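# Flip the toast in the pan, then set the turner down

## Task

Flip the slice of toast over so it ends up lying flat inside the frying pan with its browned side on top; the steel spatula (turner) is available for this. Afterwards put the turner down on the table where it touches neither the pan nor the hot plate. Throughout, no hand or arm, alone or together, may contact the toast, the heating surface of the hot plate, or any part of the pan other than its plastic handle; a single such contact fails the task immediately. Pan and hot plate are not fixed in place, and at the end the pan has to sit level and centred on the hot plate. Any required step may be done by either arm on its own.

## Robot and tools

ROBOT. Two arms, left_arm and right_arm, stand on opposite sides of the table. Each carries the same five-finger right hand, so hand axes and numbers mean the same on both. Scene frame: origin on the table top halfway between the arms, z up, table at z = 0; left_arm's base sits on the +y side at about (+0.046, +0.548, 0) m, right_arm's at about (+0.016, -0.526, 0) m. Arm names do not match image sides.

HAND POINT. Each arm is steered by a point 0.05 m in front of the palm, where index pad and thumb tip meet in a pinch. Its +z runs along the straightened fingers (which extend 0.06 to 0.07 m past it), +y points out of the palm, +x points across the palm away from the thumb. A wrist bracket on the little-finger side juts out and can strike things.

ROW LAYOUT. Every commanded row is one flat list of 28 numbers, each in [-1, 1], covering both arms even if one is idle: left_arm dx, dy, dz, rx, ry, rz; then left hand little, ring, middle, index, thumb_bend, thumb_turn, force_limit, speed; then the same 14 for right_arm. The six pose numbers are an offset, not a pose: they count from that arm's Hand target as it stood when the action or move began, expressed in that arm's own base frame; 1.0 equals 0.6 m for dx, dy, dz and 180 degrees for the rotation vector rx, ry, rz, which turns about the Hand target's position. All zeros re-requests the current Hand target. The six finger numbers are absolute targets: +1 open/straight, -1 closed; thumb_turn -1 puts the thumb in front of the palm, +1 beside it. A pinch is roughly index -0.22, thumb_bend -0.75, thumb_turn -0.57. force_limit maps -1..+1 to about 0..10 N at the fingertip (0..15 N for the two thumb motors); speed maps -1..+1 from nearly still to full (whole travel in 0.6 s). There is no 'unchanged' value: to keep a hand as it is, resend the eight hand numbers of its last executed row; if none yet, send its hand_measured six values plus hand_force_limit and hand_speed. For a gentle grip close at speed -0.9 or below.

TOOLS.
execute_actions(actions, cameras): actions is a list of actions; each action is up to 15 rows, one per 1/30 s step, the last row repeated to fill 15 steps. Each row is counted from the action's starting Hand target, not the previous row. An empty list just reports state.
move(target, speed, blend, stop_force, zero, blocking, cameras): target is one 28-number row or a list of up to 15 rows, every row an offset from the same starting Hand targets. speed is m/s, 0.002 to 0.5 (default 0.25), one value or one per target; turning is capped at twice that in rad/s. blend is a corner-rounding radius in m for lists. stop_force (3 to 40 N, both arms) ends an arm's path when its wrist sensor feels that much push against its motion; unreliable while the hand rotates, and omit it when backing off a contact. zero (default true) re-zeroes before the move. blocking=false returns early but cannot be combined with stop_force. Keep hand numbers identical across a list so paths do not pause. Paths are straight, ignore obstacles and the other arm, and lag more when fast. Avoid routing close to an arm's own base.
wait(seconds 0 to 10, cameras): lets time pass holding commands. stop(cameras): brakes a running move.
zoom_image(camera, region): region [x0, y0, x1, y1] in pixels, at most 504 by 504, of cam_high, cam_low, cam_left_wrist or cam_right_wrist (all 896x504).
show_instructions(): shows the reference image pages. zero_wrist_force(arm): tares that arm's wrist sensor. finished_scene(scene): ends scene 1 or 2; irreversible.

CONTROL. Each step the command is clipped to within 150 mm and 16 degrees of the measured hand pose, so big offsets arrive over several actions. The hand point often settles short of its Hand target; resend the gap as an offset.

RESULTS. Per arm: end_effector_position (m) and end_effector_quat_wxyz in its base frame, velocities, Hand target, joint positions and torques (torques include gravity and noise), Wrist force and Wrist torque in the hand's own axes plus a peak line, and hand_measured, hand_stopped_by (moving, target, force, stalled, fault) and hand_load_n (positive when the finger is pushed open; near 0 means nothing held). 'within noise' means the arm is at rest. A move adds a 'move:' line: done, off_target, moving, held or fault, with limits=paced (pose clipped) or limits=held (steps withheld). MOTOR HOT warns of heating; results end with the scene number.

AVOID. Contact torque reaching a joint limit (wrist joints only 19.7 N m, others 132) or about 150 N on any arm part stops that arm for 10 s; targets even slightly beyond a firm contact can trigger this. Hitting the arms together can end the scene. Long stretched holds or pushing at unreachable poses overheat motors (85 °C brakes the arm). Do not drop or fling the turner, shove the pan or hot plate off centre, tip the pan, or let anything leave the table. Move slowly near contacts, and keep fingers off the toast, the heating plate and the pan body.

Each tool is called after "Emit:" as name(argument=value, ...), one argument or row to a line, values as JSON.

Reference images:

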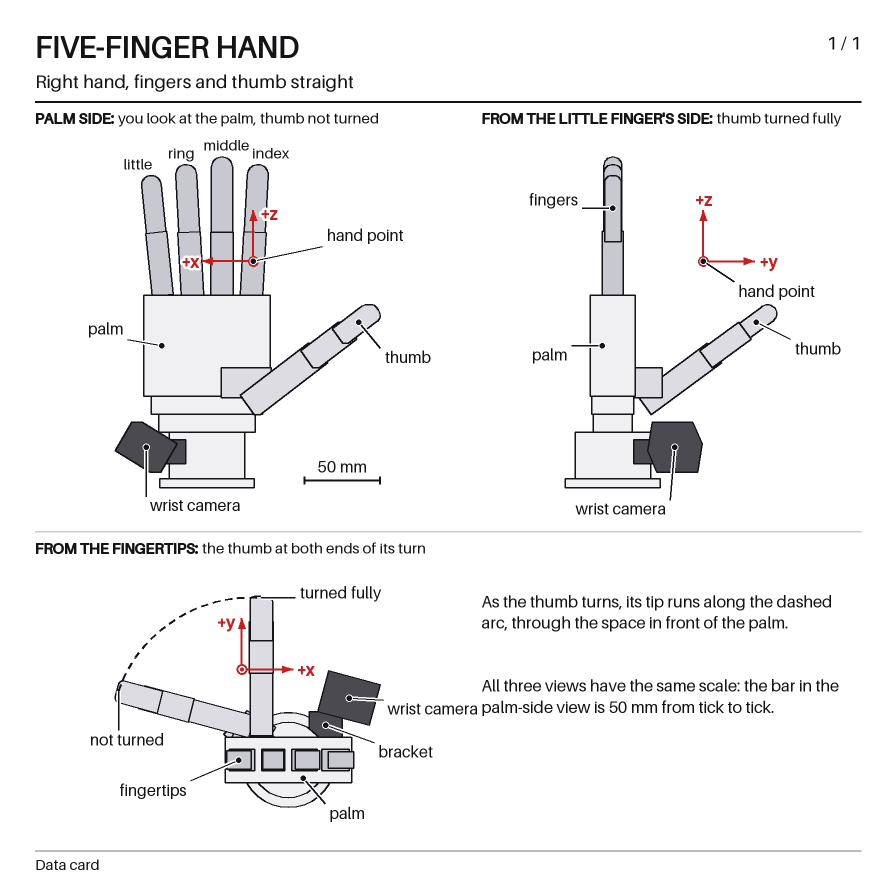

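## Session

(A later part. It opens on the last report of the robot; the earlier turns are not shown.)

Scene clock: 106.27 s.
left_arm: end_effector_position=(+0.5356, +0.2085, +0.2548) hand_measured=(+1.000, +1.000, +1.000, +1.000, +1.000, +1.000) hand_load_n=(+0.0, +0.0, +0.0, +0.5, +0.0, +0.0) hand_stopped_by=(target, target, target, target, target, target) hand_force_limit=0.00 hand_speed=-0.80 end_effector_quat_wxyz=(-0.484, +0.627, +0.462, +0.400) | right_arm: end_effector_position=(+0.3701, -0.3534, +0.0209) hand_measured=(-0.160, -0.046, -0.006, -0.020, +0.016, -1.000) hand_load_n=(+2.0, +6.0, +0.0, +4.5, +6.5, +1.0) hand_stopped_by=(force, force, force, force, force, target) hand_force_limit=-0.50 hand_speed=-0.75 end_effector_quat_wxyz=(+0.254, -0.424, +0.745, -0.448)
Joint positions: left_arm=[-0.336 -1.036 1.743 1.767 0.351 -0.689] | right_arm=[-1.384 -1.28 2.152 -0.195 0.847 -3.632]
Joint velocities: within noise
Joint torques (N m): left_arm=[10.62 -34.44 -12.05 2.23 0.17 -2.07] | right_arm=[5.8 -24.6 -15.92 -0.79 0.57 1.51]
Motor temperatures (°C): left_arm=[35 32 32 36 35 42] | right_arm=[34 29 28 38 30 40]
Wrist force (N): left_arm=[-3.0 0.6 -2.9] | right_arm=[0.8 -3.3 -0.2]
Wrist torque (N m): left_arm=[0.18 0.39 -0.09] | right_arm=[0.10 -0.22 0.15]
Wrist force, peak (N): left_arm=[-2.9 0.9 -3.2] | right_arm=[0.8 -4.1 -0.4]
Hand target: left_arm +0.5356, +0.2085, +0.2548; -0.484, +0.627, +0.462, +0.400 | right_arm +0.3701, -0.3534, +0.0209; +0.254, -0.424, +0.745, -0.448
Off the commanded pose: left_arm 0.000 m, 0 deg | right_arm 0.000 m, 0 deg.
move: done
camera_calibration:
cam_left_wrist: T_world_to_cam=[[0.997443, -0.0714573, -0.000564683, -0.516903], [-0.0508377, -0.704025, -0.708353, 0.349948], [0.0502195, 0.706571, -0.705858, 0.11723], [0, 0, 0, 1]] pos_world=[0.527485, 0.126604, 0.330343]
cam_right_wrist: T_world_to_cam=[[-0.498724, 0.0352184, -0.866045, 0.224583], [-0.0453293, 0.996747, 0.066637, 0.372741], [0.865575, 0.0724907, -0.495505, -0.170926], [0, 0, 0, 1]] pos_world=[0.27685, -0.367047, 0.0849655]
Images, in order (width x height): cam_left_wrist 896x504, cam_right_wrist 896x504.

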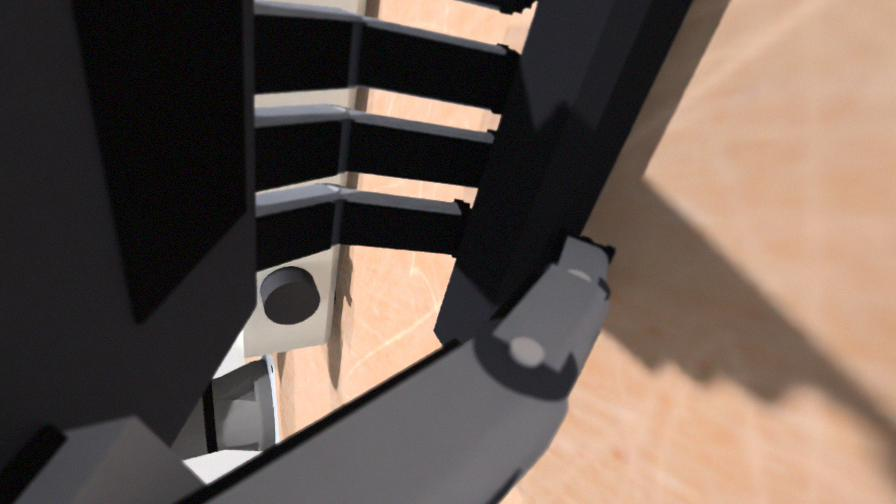

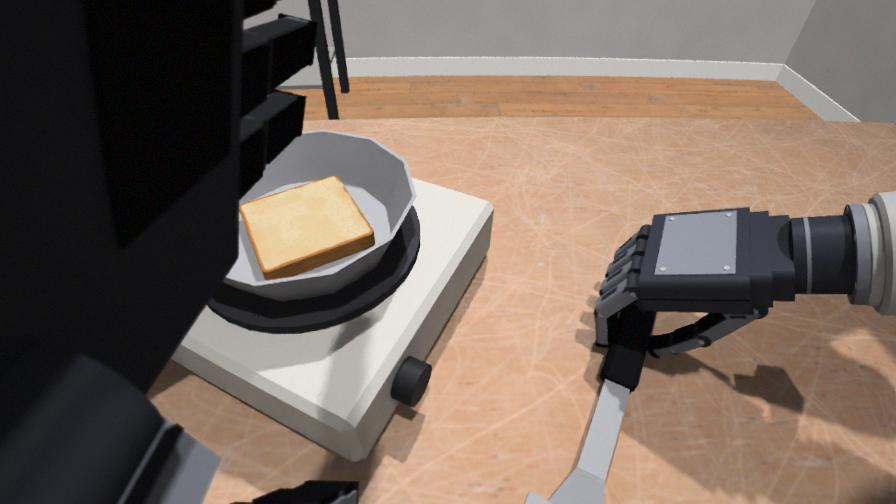

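Emit:
move(
  target=[0,0,0,0,0,0,1,1,1,1,1,1,0,-0.8, 0,0,0.05,0,0,0,-0.4,-0.4,-0.4,-0.4,-0.7,-1,-0.5,-0.75],
  cameras=["cam_left_wrist","cam_right_wrist","cam_low"],
  speed=0.05,
)

Emit:
zoom_image(
  camera="cam_right_wrist",
  region=[500, 150, 800, 450],
)

Scene clock: 107.93 s.
left_arm: end_effector_position=(+0.5356, +0.2085, +0.2548) hand_measured=(+1.000, +1.000, +1.000, +1.000, +1.000, +1.000) hand_load_n=(+0.0, +0.0, +0.0, +0.0, +0.0, +0.0) hand_stopped_by=(target, target, target, target, target, target) hand_force_limit=0.00 hand_speed=-0.80 end_effector_quat_wxyz=(-0.484, +0.627, +0.462, +0.400) | right_arm: end_effector_position=(+0.3701, -0.3535, +0.0510) hand_measured=(-0.160, -0.046, -0.006, -0.020, +0.018, -1.000) hand_load_n=(-0.5, +3.0, +0.0, +5.5, +9.5, +1.5) hand_stopped_by=(force, force, force, force, force, target) hand_force_limit=-0.50 hand_speed=-0.75 end_effector_quat_wxyz=(+0.254, -0.424, +0.745, -0.448)
Joint positions: left_arm=[-0.336 -1.036 1.743 1.767 0.351 -0.689] | right_arm=[-1.384 -1.342 2.126 -0.108 0.847 -3.632]
Joint velocities: within noise
Joint torques (N m): left_arm=[10.46 -33.48 -11.68 2.36 0.21 -2.2] | right_arm=[2.54 -22.07 -8.73 -1.16 -1.08 -1.7]
Motor temperatures (°C): left_arm=[35 32 32 36 35 42] | right_arm=[34 29 28 38 30 40]
Wrist force (N): left_arm=[-2.5 0.7 -2.9] | right_arm=[0.5 0.9 1.2]
Wrist torque (N m): left_arm=[0.20 0.32 -0.06] | right_arm=[0.21 -0.04 0.03]
Wrist force, peak (N): left_arm=[-3.2 0.6 -3.3] | right_arm=[0.8 -3.4 -0.4]
Hand target: left_arm +0.5356, +0.2085, +0.2548; -0.484, +0.627, +0.462, +0.400 | right_arm +0.3701, -0.3534, +0.0509; +0.254, -0.424, +0.745, -0.448
Off the commanded pose: left_arm 0.000 m, 0 deg | right_arm 0.000 m, 0 deg.
move: done
camera_calibration:
cam_left_wrist: T_world_to_cam=[[0.997443, -0.0714574, -0.000564675, -0.516903], [-0.0508378, -0.704025, -0.708353, 0.349948], [0.0502196, 0.706571, -0.705858, 0.11723], [0, 0, 0, 1]] pos_world=[0.527485, 0.126604, 0.330343]
cam_right_wrist: T_world_to_cam=[[-0.498708, 0.0350681, -0.86606, 0.250573], [-0.0453353, 0.996758, 0.0664659, 0.370833], [0.865584, 0.0724102, -0.495502, -0.156085], [0, 0, 0, 1]] pos_world=[0.276879, -0.367116, 0.115023]
Images, in order (width x height): cam_low 896x504, cam_left_wrist 896x504, cam_right_wrist 896x504.

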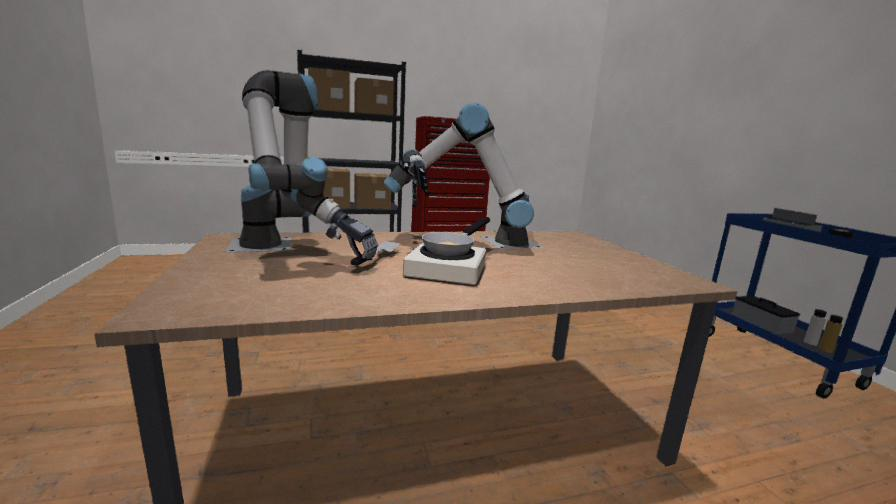

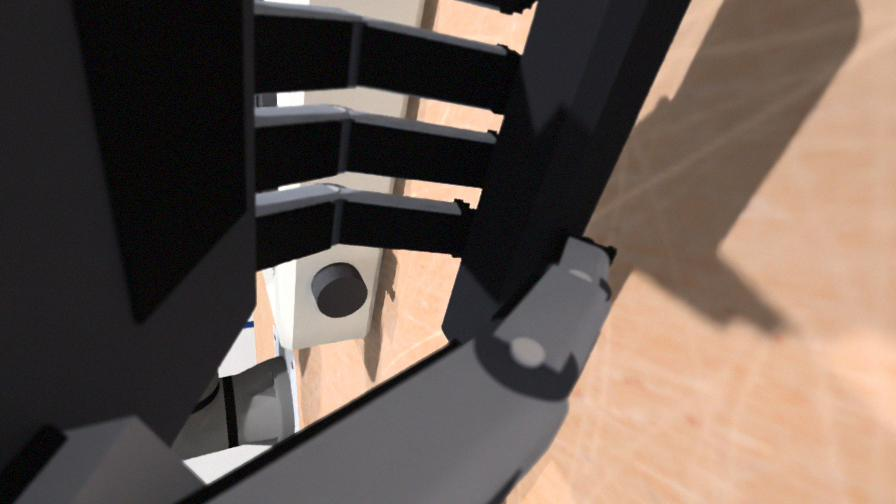

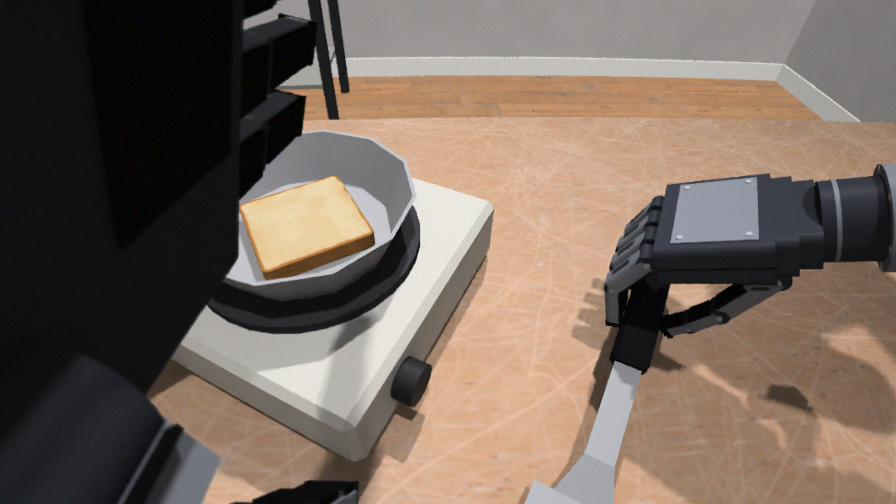

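Scaled by 1.680 from the camera's 896x504 image, which has a finer 1280x720 frame.

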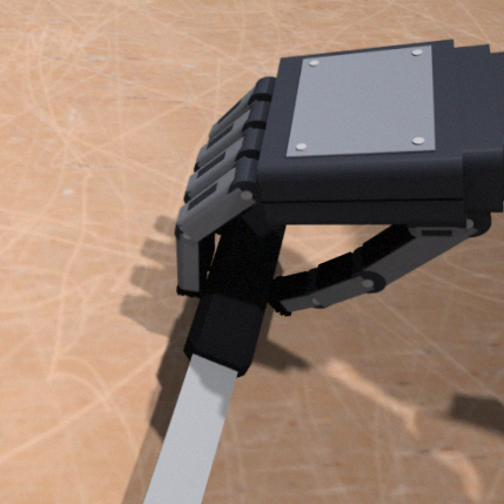

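Emit:
move(
  target=[0,0,0,0,0,0,1,1,1,1,1,1,0,-0.8, 0,0,0.1,0,0,0,-0.45,-0.45,-0.45,-0.45,-0.75,-1,0.3,-0.8],
  cameras=["cam_left_wrist","cam_right_wrist","cam_low"],
  speed=0.1,
)

Emit:
zoom_image(
  camera="cam_low",
  region=[320, 150, 500, 290],
)

Scene clock: 109.73 s.
left_arm: end_effector_position=(+0.5356, +0.2085, +0.2548) hand_measured=(+1.000, +1.000, +1.000, +1.000, +1.000, +1.000) hand_load_n=(+0.0, +0.0, +0.0, +0.5, +0.0, +0.0) hand_stopped_by=(target, target, target, target, target, target) hand_force_limit=0.00 hand_speed=-0.80 end_effector_quat_wxyz=(-0.484, +0.627, +0.462, +0.400) | right_arm: end_effector_position=(+0.3701, -0.3534, +0.1109) hand_measured=(-0.234, -0.068, -0.036, -0.028, +0.024, -1.000) hand_load_n=(+6.5, +0.0, +6.5, +6.5, +21.5, +13.5) hand_stopped_by=(force, force, force, force, force, target) hand_force_limit=0.30 hand_speed=-0.80 end_effector_quat_wxyz=(+0.254, -0.424, +0.745, -0.448)
Joint positions: left_arm=[-0.336 -1.036 1.743 1.767 0.351 -0.689] | right_arm=[-1.384 -1.446 2.057 0.066 0.847 -3.632]
Joint velocities: within noise
Joint torques (N m): left_arm=[9.22 -34.36 -11.4 2.5 -0.12 -2.21] | right_arm=[-6.66 -28.4 -12.97 0.91 -2.85 -1.35]
Motor temperatures (°C): left_arm=[35 32 32 36 35 42] | right_arm=[34 29 28 38 30 40]
Wrist force (N): left_arm=[-2.9 0.8 -2.9] | right_arm=[0.4 1.0 1.1]
Wrist torque (N m): left_arm=[0.21 0.37 -0.08] | right_arm=[0.21 0.02 0.05]
Wrist force, peak (N): left_arm=[-3.0 0.6 -3.2] | right_arm=[0.6 2.0 1.7]
Hand target: left_arm +0.5356, +0.2085, +0.2548; -0.484, +0.627, +0.462, +0.400 | right_arm +0.3701, -0.3534, +0.1109; +0.254, -0.424, +0.745, -0.448
Off the commanded pose: left_arm 0.000 m, 0 deg | right_arm 0.000 m, 0 deg.
move: done
camera_calibration:
cam_left_wrist: T_world_to_cam=[[0.997443, -0.0714574, -0.0005645, -0.516903], [-0.0508376, -0.704025, -0.708353, 0.349948], [0.0502196, 0.706571, -0.705858, 0.11723], [0, 0, 0, 1]] pos_world=[0.527485, 0.126604, 0.330343]
cam_right_wrist: T_world_to_cam=[[-0.498741, 0.0350805, -0.866041, 0.302487], [-0.0453671, 0.996754, 0.0665015, 0.366802], [0.865563, 0.0724568, -0.495531, -0.126362], [0, 0, 0, 1]] pos_world=[0.276878, -0.367067, 0.174957]
Images, in order (width x height): cam_low 896x504, cam_left_wrist 896x504, cam_right_wrist 896x504.

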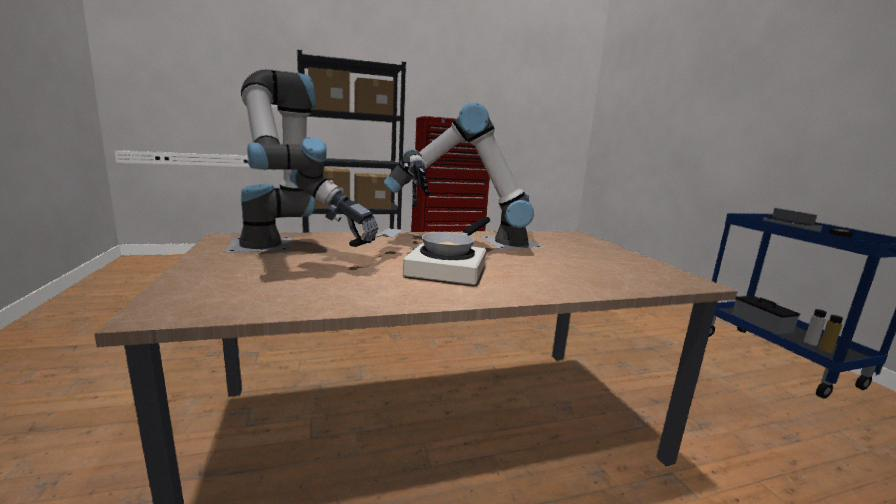

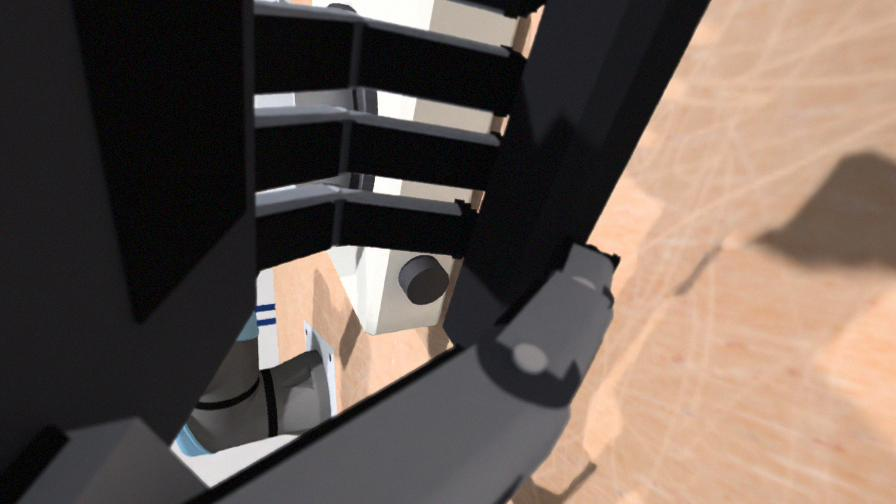

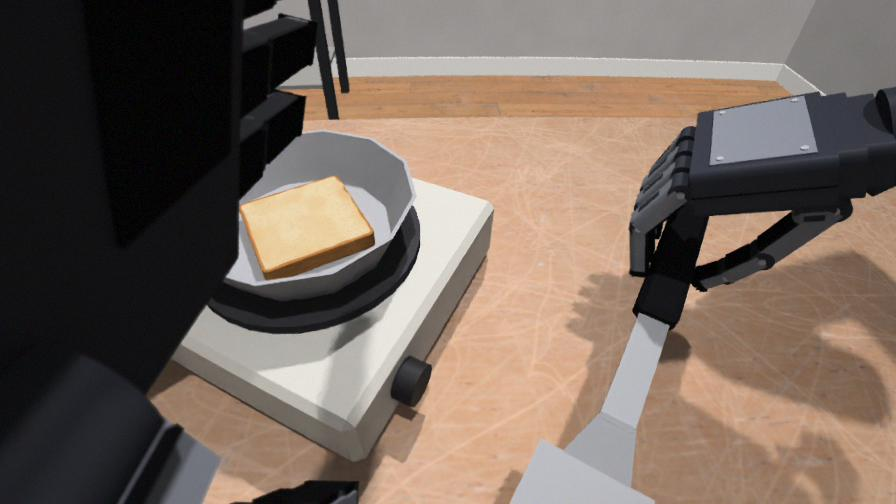

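Scaled by 2.800 from the camera's 896x504 image, which has a finer 1280x720 frame.

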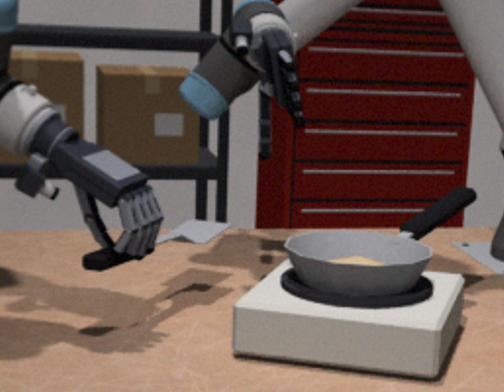

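Emit:
zoom_image(
  camera="cam_right_wrist",
  region=[190, 110, 510, 470],
)

Emit:
zoom_image(
  camera="cam_right_wrist",
  region=[500, 230, 780, 504],
)

Scaled by 1.400 from the camera's 896x504 image, which has a finer 1280x720 frame.

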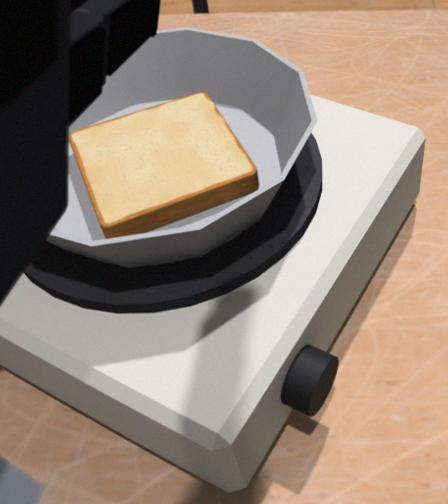

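Scaled by 1.800 from the camera's 896x504 image, which has a finer 1280x720 frame.

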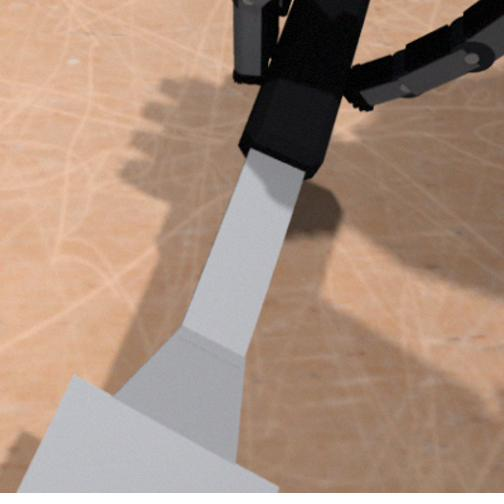

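Emit:
move(
  target=[
    [0,0,0.25,-0.0245,0.0187,-0.3585,1,1,1,1,1,1,0,-0.8, 0,0,0,0,0,0,-0.45,-0.45,-0.45,-0.45,-0.75,-1,0.3,-0.8],
    [-0.431,0.219,0.138,-0.0245,0.0187,-0.3585,1,1,1,1,1,1,0,-0.8, 0,0,0,0,0,0,-0.45,-0.45,-0.45,-0.45,-0.75,-1,0.3,-0.8],
  ],
  speed=0.3,
  blend=0.08,
)

Scene clock: 140.57 s.
left_arm: end_effector_position=(+0.2770, +0.3399, +0.3377) hand_measured=(+1.000, +1.000, +1.000, +1.000, +1.000, +1.000) hand_load_n=(+0.0, +0.0, +0.0, +0.0, +0.0, +0.0) hand_stopped_by=(target, target, target, target, target, target) hand_force_limit=0.00 hand_speed=-0.80 end_effector_quat_wxyz=(-0.185, +0.805, +0.056, +0.561) end_effector_velocity=(+0.000, -0.002, +0.000) end_effector_angular_velocity=(-0.003, -0.002, -0.005) | right_arm: end_effector_position=(+0.3701, -0.3534, +0.1109) hand_measured=(-0.234, -0.068, -0.036, -0.028, +0.024, -1.000) hand_load_n=(+6.5, +0.5, +7.0, +6.5, +21.5, +13.5) hand_stopped_by=(force, force, force, force, force, target) hand_force_limit=0.30 hand_speed=-0.80 end_effector_quat_wxyz=(+0.254, -0.424, +0.745, -0.448)
Joint positions: left_arm=[0.957 -1.763 1.841 0.28 2.109 2.009] | right_arm=[-1.384 -1.446 2.057 0.066 0.847 -3.632]
Joint velocities: left_arm=[0 0 0.001 0 0.006 -0.001] | right_arm=[within noise]
Joint torques (N m): left_arm=[11.66 -14.03 -16.32 -0.51 2.16 -0.27] | right_arm=[-8.88 -30.56 -19.21 1.23 -3.19 1.76]
Motor temperatures (°C): left_arm=[35 32 32 36 35 42] | right_arm=[33 29 28 37 30 40]
Wrist force (N): left_arm=[-2.6 0.9 -2.8] | right_arm=[0.3 0.9 1.0]
Wrist torque (N m): left_arm=[0.22 0.32 -0.07] | right_arm=[0.19 0.03 0.04]
Wrist force, peak (N): left_arm=[-3.9 -0.2 -4.4] | right_arm=[0.3 1.0 1.3]
Hand target: left_arm +0.2770, +0.3399, +0.3376; -0.185, +0.805, +0.056, +0.561 | right_arm +0.3701, -0.3534, +0.1109; +0.254, -0.424, +0.745, -0.448
Off the commanded pose: left_arm 0.000 m, 0 deg | right_arm 0.000 m, 0 deg.
move: done; blend cut to 0 m at target 1
camera_calibration:
cam_left_wrist: T_world_to_cam=[[0.363597, -0.931554, -0.00214946, 0.218895], [-0.715696, -0.277867, -0.640757, 0.504538], [0.596303, 0.234516, -0.767741, 0.125963], [0, 0, 0, 1]] pos_world=[0.206395, 0.314566, 0.420464]
cam_right_wrist: T_world_to_cam=[[-0.49873, 0.0352564, -0.86604, 0.30253], [-0.045328, 0.996744, 0.0666807, 0.366719], [0.865571, 0.0725115, -0.495509, -0.126325], [0, 0, 0, 1]] pos_world=[0.276847, -0.367032, 0.174955]

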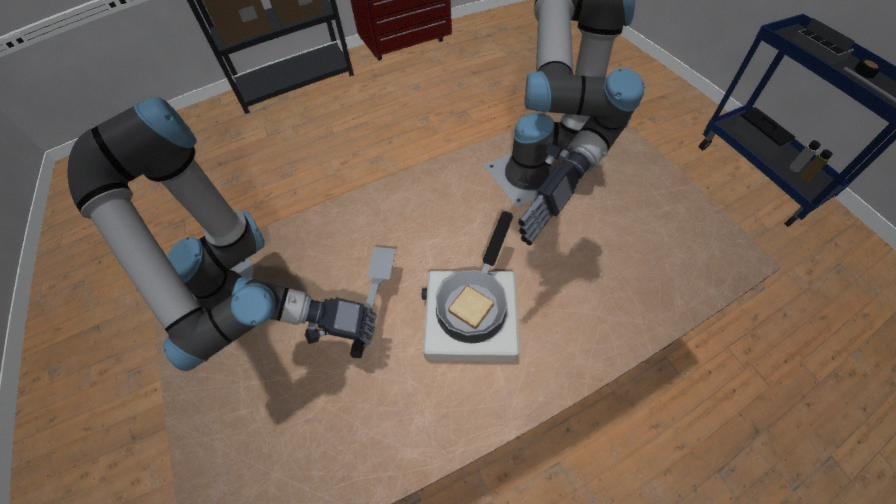

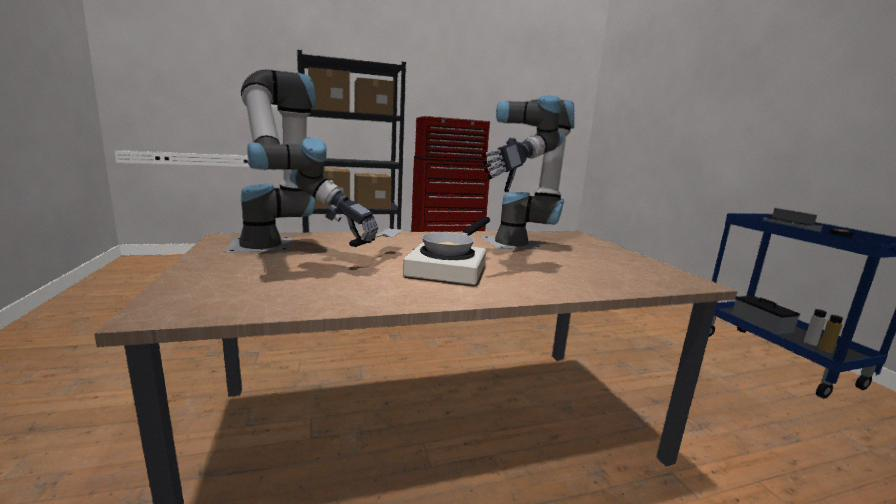

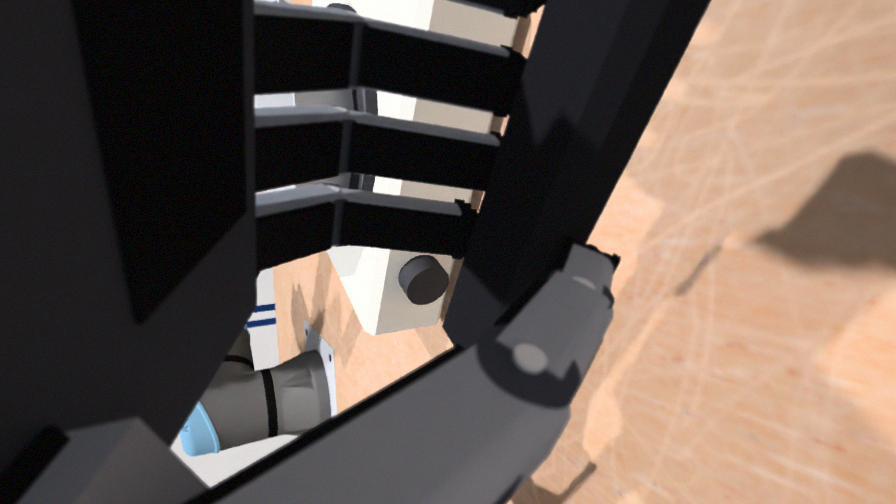

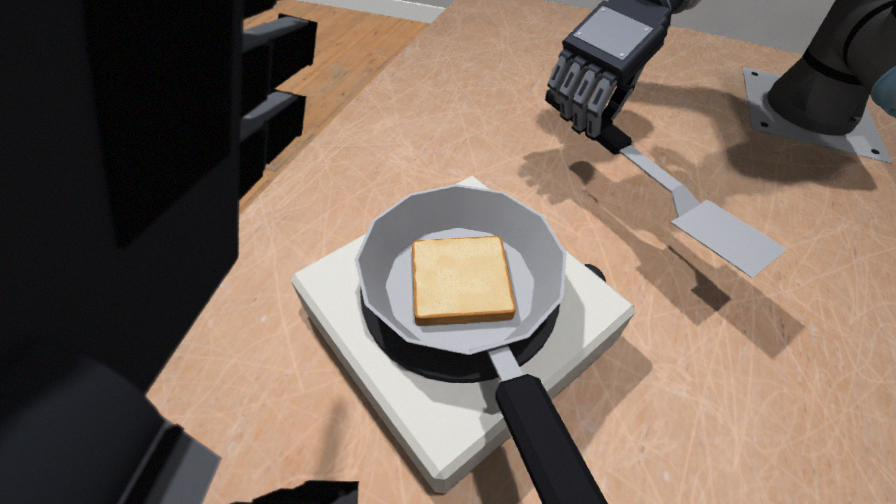

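Emit:
zoom_image(
  camera="cam_right_wrist",
  region=[540, 80, 800, 300],
)

Emit:
zoom_image(
  camera="cam_high",
  region=[300, 220, 440, 380],
)

Emit:
zoom_image(
  camera="cam_right_wrist",
  region=[340, 170, 600, 400],
)

Scaled by 1.938 from the camera's 896x504 image, which has a finer 1280x720 frame.

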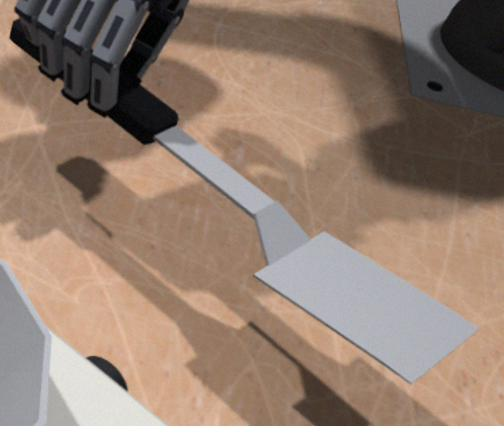

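Scaled by 3.150 from the camera's 896x504 image, which has a finer 1280x720 frame.

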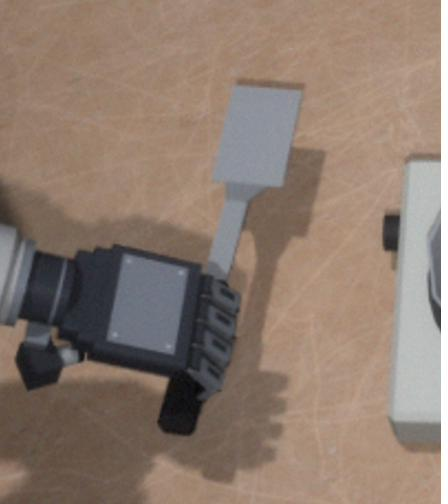

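Scaled by 1.938 from the camera's 896x504 image, which has a finer 1280x720 frame.

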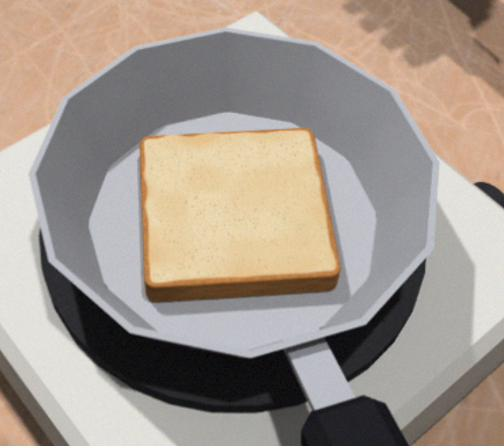

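Emit:
move(
  target=[
    [0,0,0,0,0,0,1,1,1,1,1,1,0,-0.8, 0,0,0.42,-0.2145,0.2629,-0.2014,-0.45,-0.45,-0.45,-0.45,-0.75,-1,0.3,-0.8],
    [0,0,0,0,0,0,1,1,1,1,1,1,0,-0.8, 0.17,-0.266,0.42,-0.2145,0.2629,-0.2014,-0.45,-0.45,-0.45,-0.45,-0.75,-1,0.3,-0.8],
  ],
  speed=0.2,
)

Scene clock: 157.50 s.
left_arm: end_effector_position=(+0.2770, +0.3399, +0.3376) hand_measured=(+1.000, +1.000, +1.000, +1.000, +1.000, +1.000) hand_load_n=(+0.0, +0.0, +0.0, +0.0, +0.0, +0.5) hand_stopped_by=(target, target, target, target, target, target) hand_force_limit=0.00 hand_speed=-0.80 end_effector_quat_wxyz=(-0.185, +0.805, +0.056, +0.561) | right_arm: end_effector_position=(+0.4720, -0.5130, +0.3629) hand_measured=(-0.234, -0.068, -0.036, -0.028, +0.024, -1.000) hand_load_n=(+7.0, +0.5, +7.0, +6.5, +21.0, +13.0) hand_stopped_by=(force, force, force, force, force, target) hand_force_limit=0.30 hand_speed=-0.80 end_effector_quat_wxyz=(-0.348, -0.378, +0.689, -0.511)
Joint positions: left_arm=[0.957 -1.763 1.841 0.28 2.109 2.01] | right_arm=[-0.716 -0.967 0.826 0.536 2.483 -3.922]
Joint velocities: within noise
Joint torques (N m): left_arm=[11.55 -11.97 -23.99 -1.6 2.27 2.65] | right_arm=[8.56 -47.71 -34.33 -1.11 0.03 -1.61]
Motor temperatures (°C): left_arm=[35 32 32 36 35 42] | right_arm=[33 29 28 37 30 40]
Wrist force (N): left_arm=[-2.8 1.2 -2.9] | right_arm=[-1.6 1.1 0.9]
Wrist torque (N m): left_arm=[0.28 0.35 -0.07] | right_arm=[0.27 0.16 -0.16]
Wrist force, peak (N): left_arm=[-2.9 1.1 -3.3] | right_arm=[-1.9 -0.3 2.4]
Hand target: left_arm +0.2770, +0.3399, +0.3376; -0.185, +0.805, +0.056, +0.561 | right_arm +0.4721, -0.5130, +0.3629; -0.348, -0.378, +0.689, -0.511
Off the commanded pose: left_arm 0.000 m, 0 deg | right_arm 0.000 m, 0 deg.
move: done
camera_calibration:
cam_left_wrist: T_world_to_cam=[[0.363541, -0.931576, -0.00210649, 0.218924], [-0.715762, -0.277872, -0.640681, 0.50441], [0.596257, 0.234421, -0.767805, 0.125996], [0, 0, 0, 1]] pos_world=[0.206324, 0.314569, 0.420367]
cam_right_wrist: T_world_to_cam=[[-0.96105, 0.138369, -0.239243, 0.620871], [0.268319, 0.674609, -0.687683, 0.474068], [0.0662414, -0.725091, -0.68546, -0.0410372], [0, 0, 0, 1]] pos_world=[0.472204, -0.435476, 0.446418]

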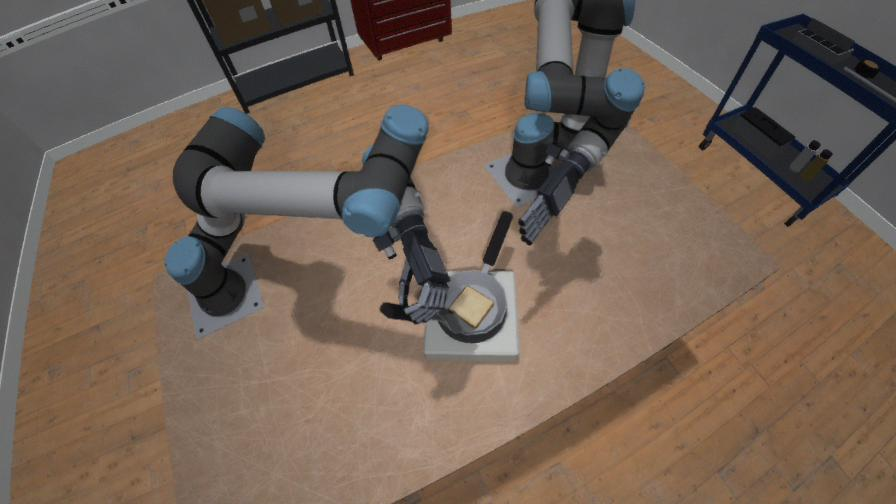

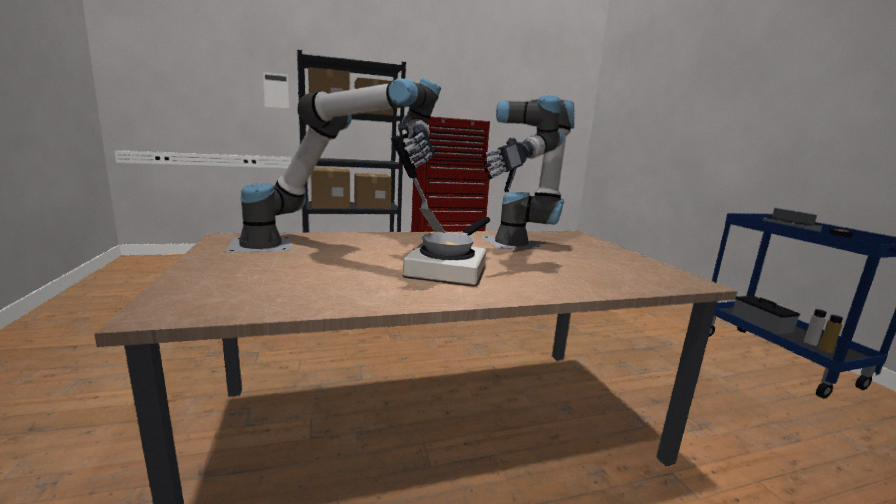

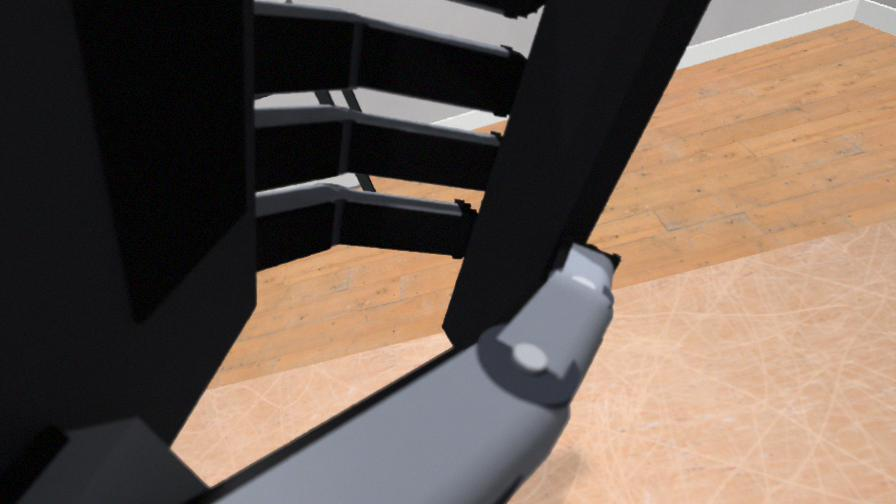

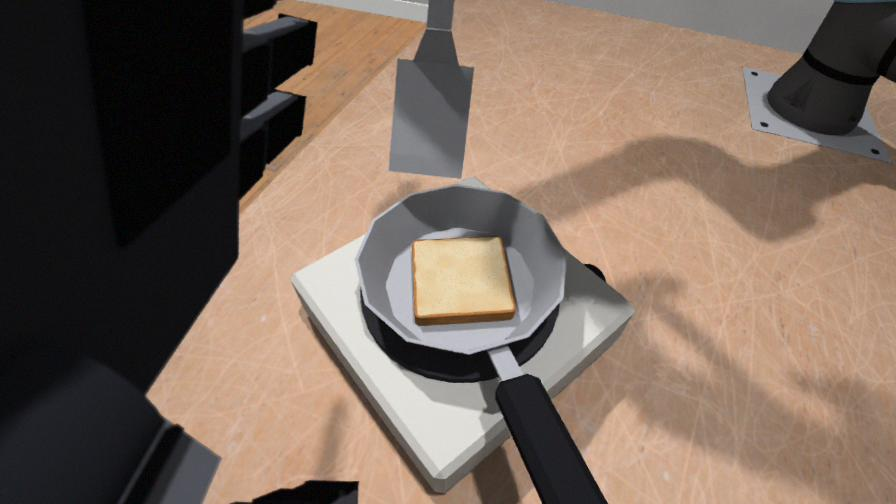

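Emit:
zoom_image(
  camera="cam_right_wrist",
  region=[340, 0, 600, 400],
)

Emit:
zoom_image(
  camera="cam_low",
  region=[370, 110, 520, 290],
)

Emit:
zoom_image(
  camera="cam_high",
  region=[370, 210, 560, 380],
)

Scaled by 1.260 from the camera's 896x504 image, which has a finer 1280x720 frame.

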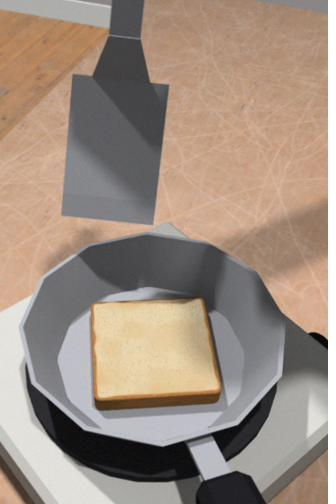

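Scaled by 2.800 from the camera's 896x504 image, which has a finer 1280x720 frame.

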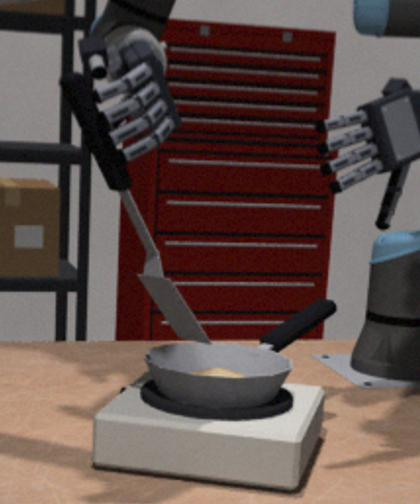

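Scaled by 2.653 from the camera's 896x504 image, which has a finer 1280x720 frame.

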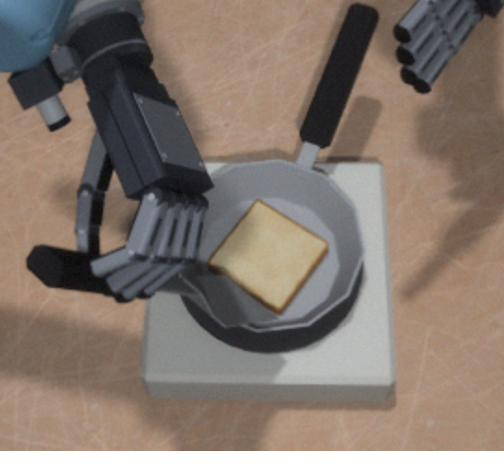

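Emit:
move(
  target=[0,0,0,0,0,0,1,1,1,1,1,1,0,-0.8, 0.0572,0.019,0.0258,-0.0013,0.064,0.0194,-0.45,-0.45,-0.45,-0.45,-0.75,-1,0.3,-0.8],
  speed=0.1,
)

Emit:
zoom_image(
  camera="cam_right_wrist",
  region=[340, 0, 600, 400],
)

Emit:
zoom_image(
  camera="cam_low",
  region=[370, 110, 520, 290],
)

Scene clock: 166.97 s.
left_arm: end_effector_position=(+0.2770, +0.3399, +0.3376) hand_measured=(+1.000, +1.000, +1.000, +1.000, +1.000, +1.000) hand_load_n=(+0.0, +0.0, +0.0, +0.0, +0.0, +0.0) hand_stopped_by=(target, target, target, target, target, target) hand_force_limit=0.00 hand_speed=-0.80 end_effector_quat_wxyz=(-0.185, +0.805, +0.056, +0.561) | right_arm: end_effector_position=(+0.5065, -0.5015, +0.3784) hand_measured=(-0.234, -0.068, -0.036, -0.028, +0.024, -1.000) hand_load_n=(+7.0, +0.0, +7.0, +6.5, +20.5, +13.0) hand_stopped_by=(force, force, force, force, force, target) hand_force_limit=0.30 hand_speed=-0.80 end_effector_quat_wxyz=(-0.400, -0.448, +0.638, -0.482)
Joint positions: left_arm=[0.957 -1.763 1.841 0.28 2.109 2.01] | right_arm=[-0.652 -0.863 0.648 0.601 2.535 -4.124]
Joint velocities: within noise
Joint torques (N m): left_arm=[12.87 -11.63 -30.32 -1.6 1.87 2.43] | right_arm=[-8.87 -62.29 -18.28 -1.54 -1.04 0.33]
Motor temperatures (°C): left_arm=[35 32 32 36 35 42] | right_arm=[33 29 28 37 30 39]
Wrist force (N): left_arm=[-2.9 1.1 -3.0] | right_arm=[-1.5 0.2 0.9]
Wrist torque (N m): left_arm=[0.27 0.37 -0.08] | right_arm=[0.16 0.14 -0.23]
Wrist force, peak (N): left_arm=[-2.8 1.2 -3.3] | right_arm=[-1.5 1.2 1.1]
Hand target: left_arm +0.2770, +0.3399, +0.3376; -0.185, +0.805, +0.056, +0.561 | right_arm +0.5064, -0.5016, +0.3784; -0.400, -0.448, +0.638, -0.482
Off the commanded pose: left_arm 0.000 m, 0 deg | right_arm 0.000 m, 0 deg.
move: done
camera_calibration:
cam_left_wrist: T_world_to_cam=[[0.363541, -0.931576, -0.00210651, 0.218924], [-0.715762, -0.277872, -0.640681, 0.50441], [0.596257, 0.234421, -0.767805, 0.125996], [0, 0, 0, 1]] pos_world=[0.206324, 0.314569, 0.420367]
cam_right_wrist: T_world_to_cam=[[-0.996078, 0.0777544, -0.0422128, 0.568876], [0.0840477, 0.682569, -0.725972, 0.579553], [-0.0276343, -0.726673, -0.686428, 0.0227121], [0, 0, 0, 1]] pos_world=[0.518562, -0.423313, 0.460343]

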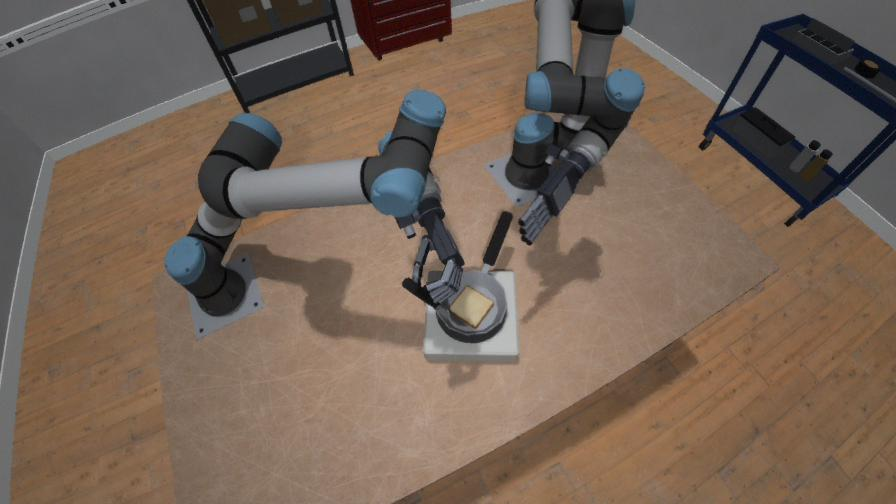

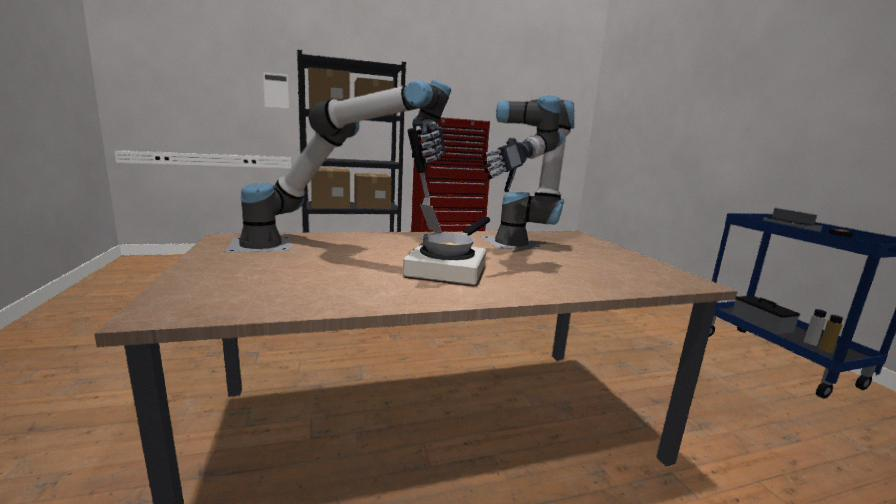

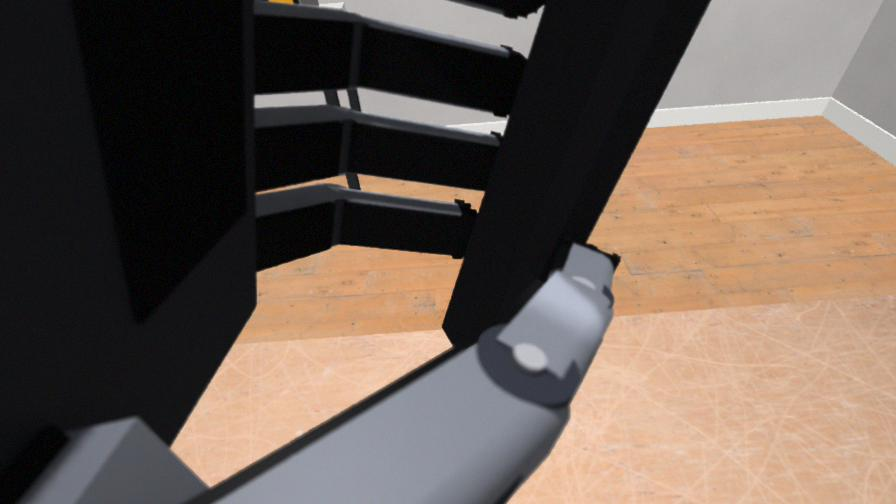

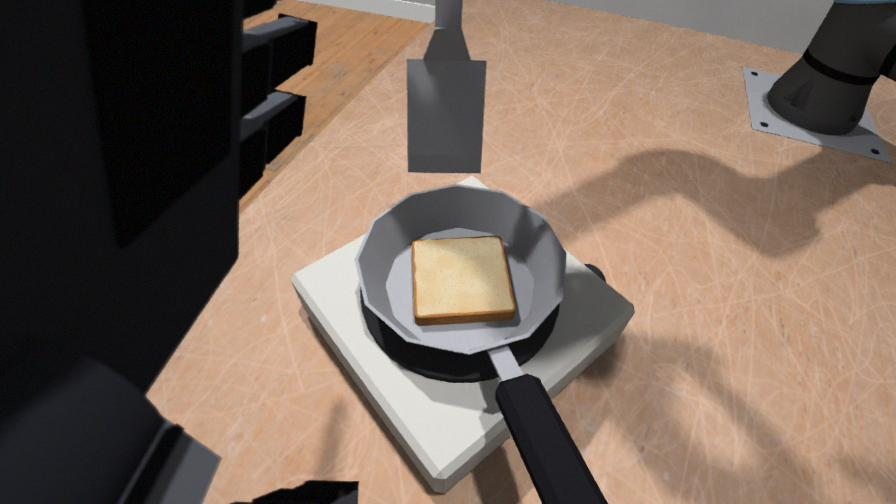

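Scaled by 1.260 from the camera's 896x504 image, which has a finer 1280x720 frame.

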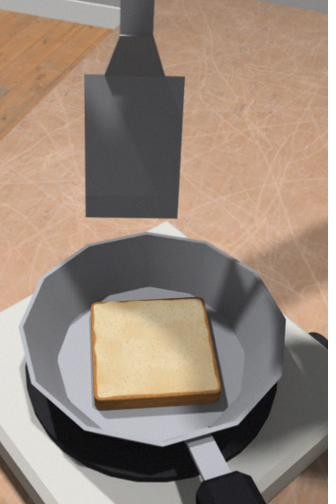

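Scaled by 2.800 from the camera's 896x504 image, which has a finer 1280x720 frame.

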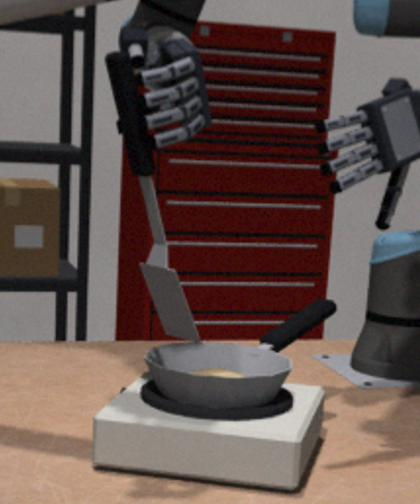

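Emit:
zoom_image(
  camera="cam_low",
  region=[400, 180, 470, 250],
)

Scaled by 7.200 from the camera's 896x504 image, which has a finer 1280x720 frame.

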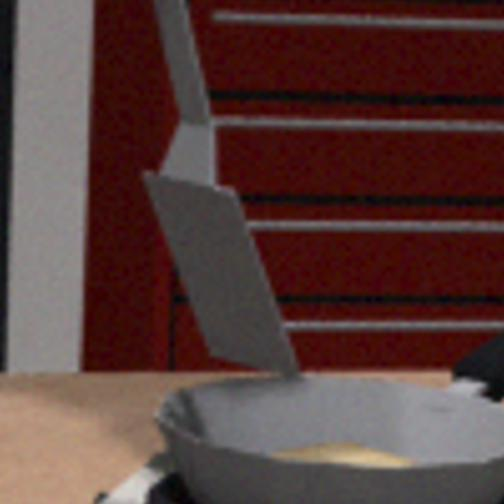

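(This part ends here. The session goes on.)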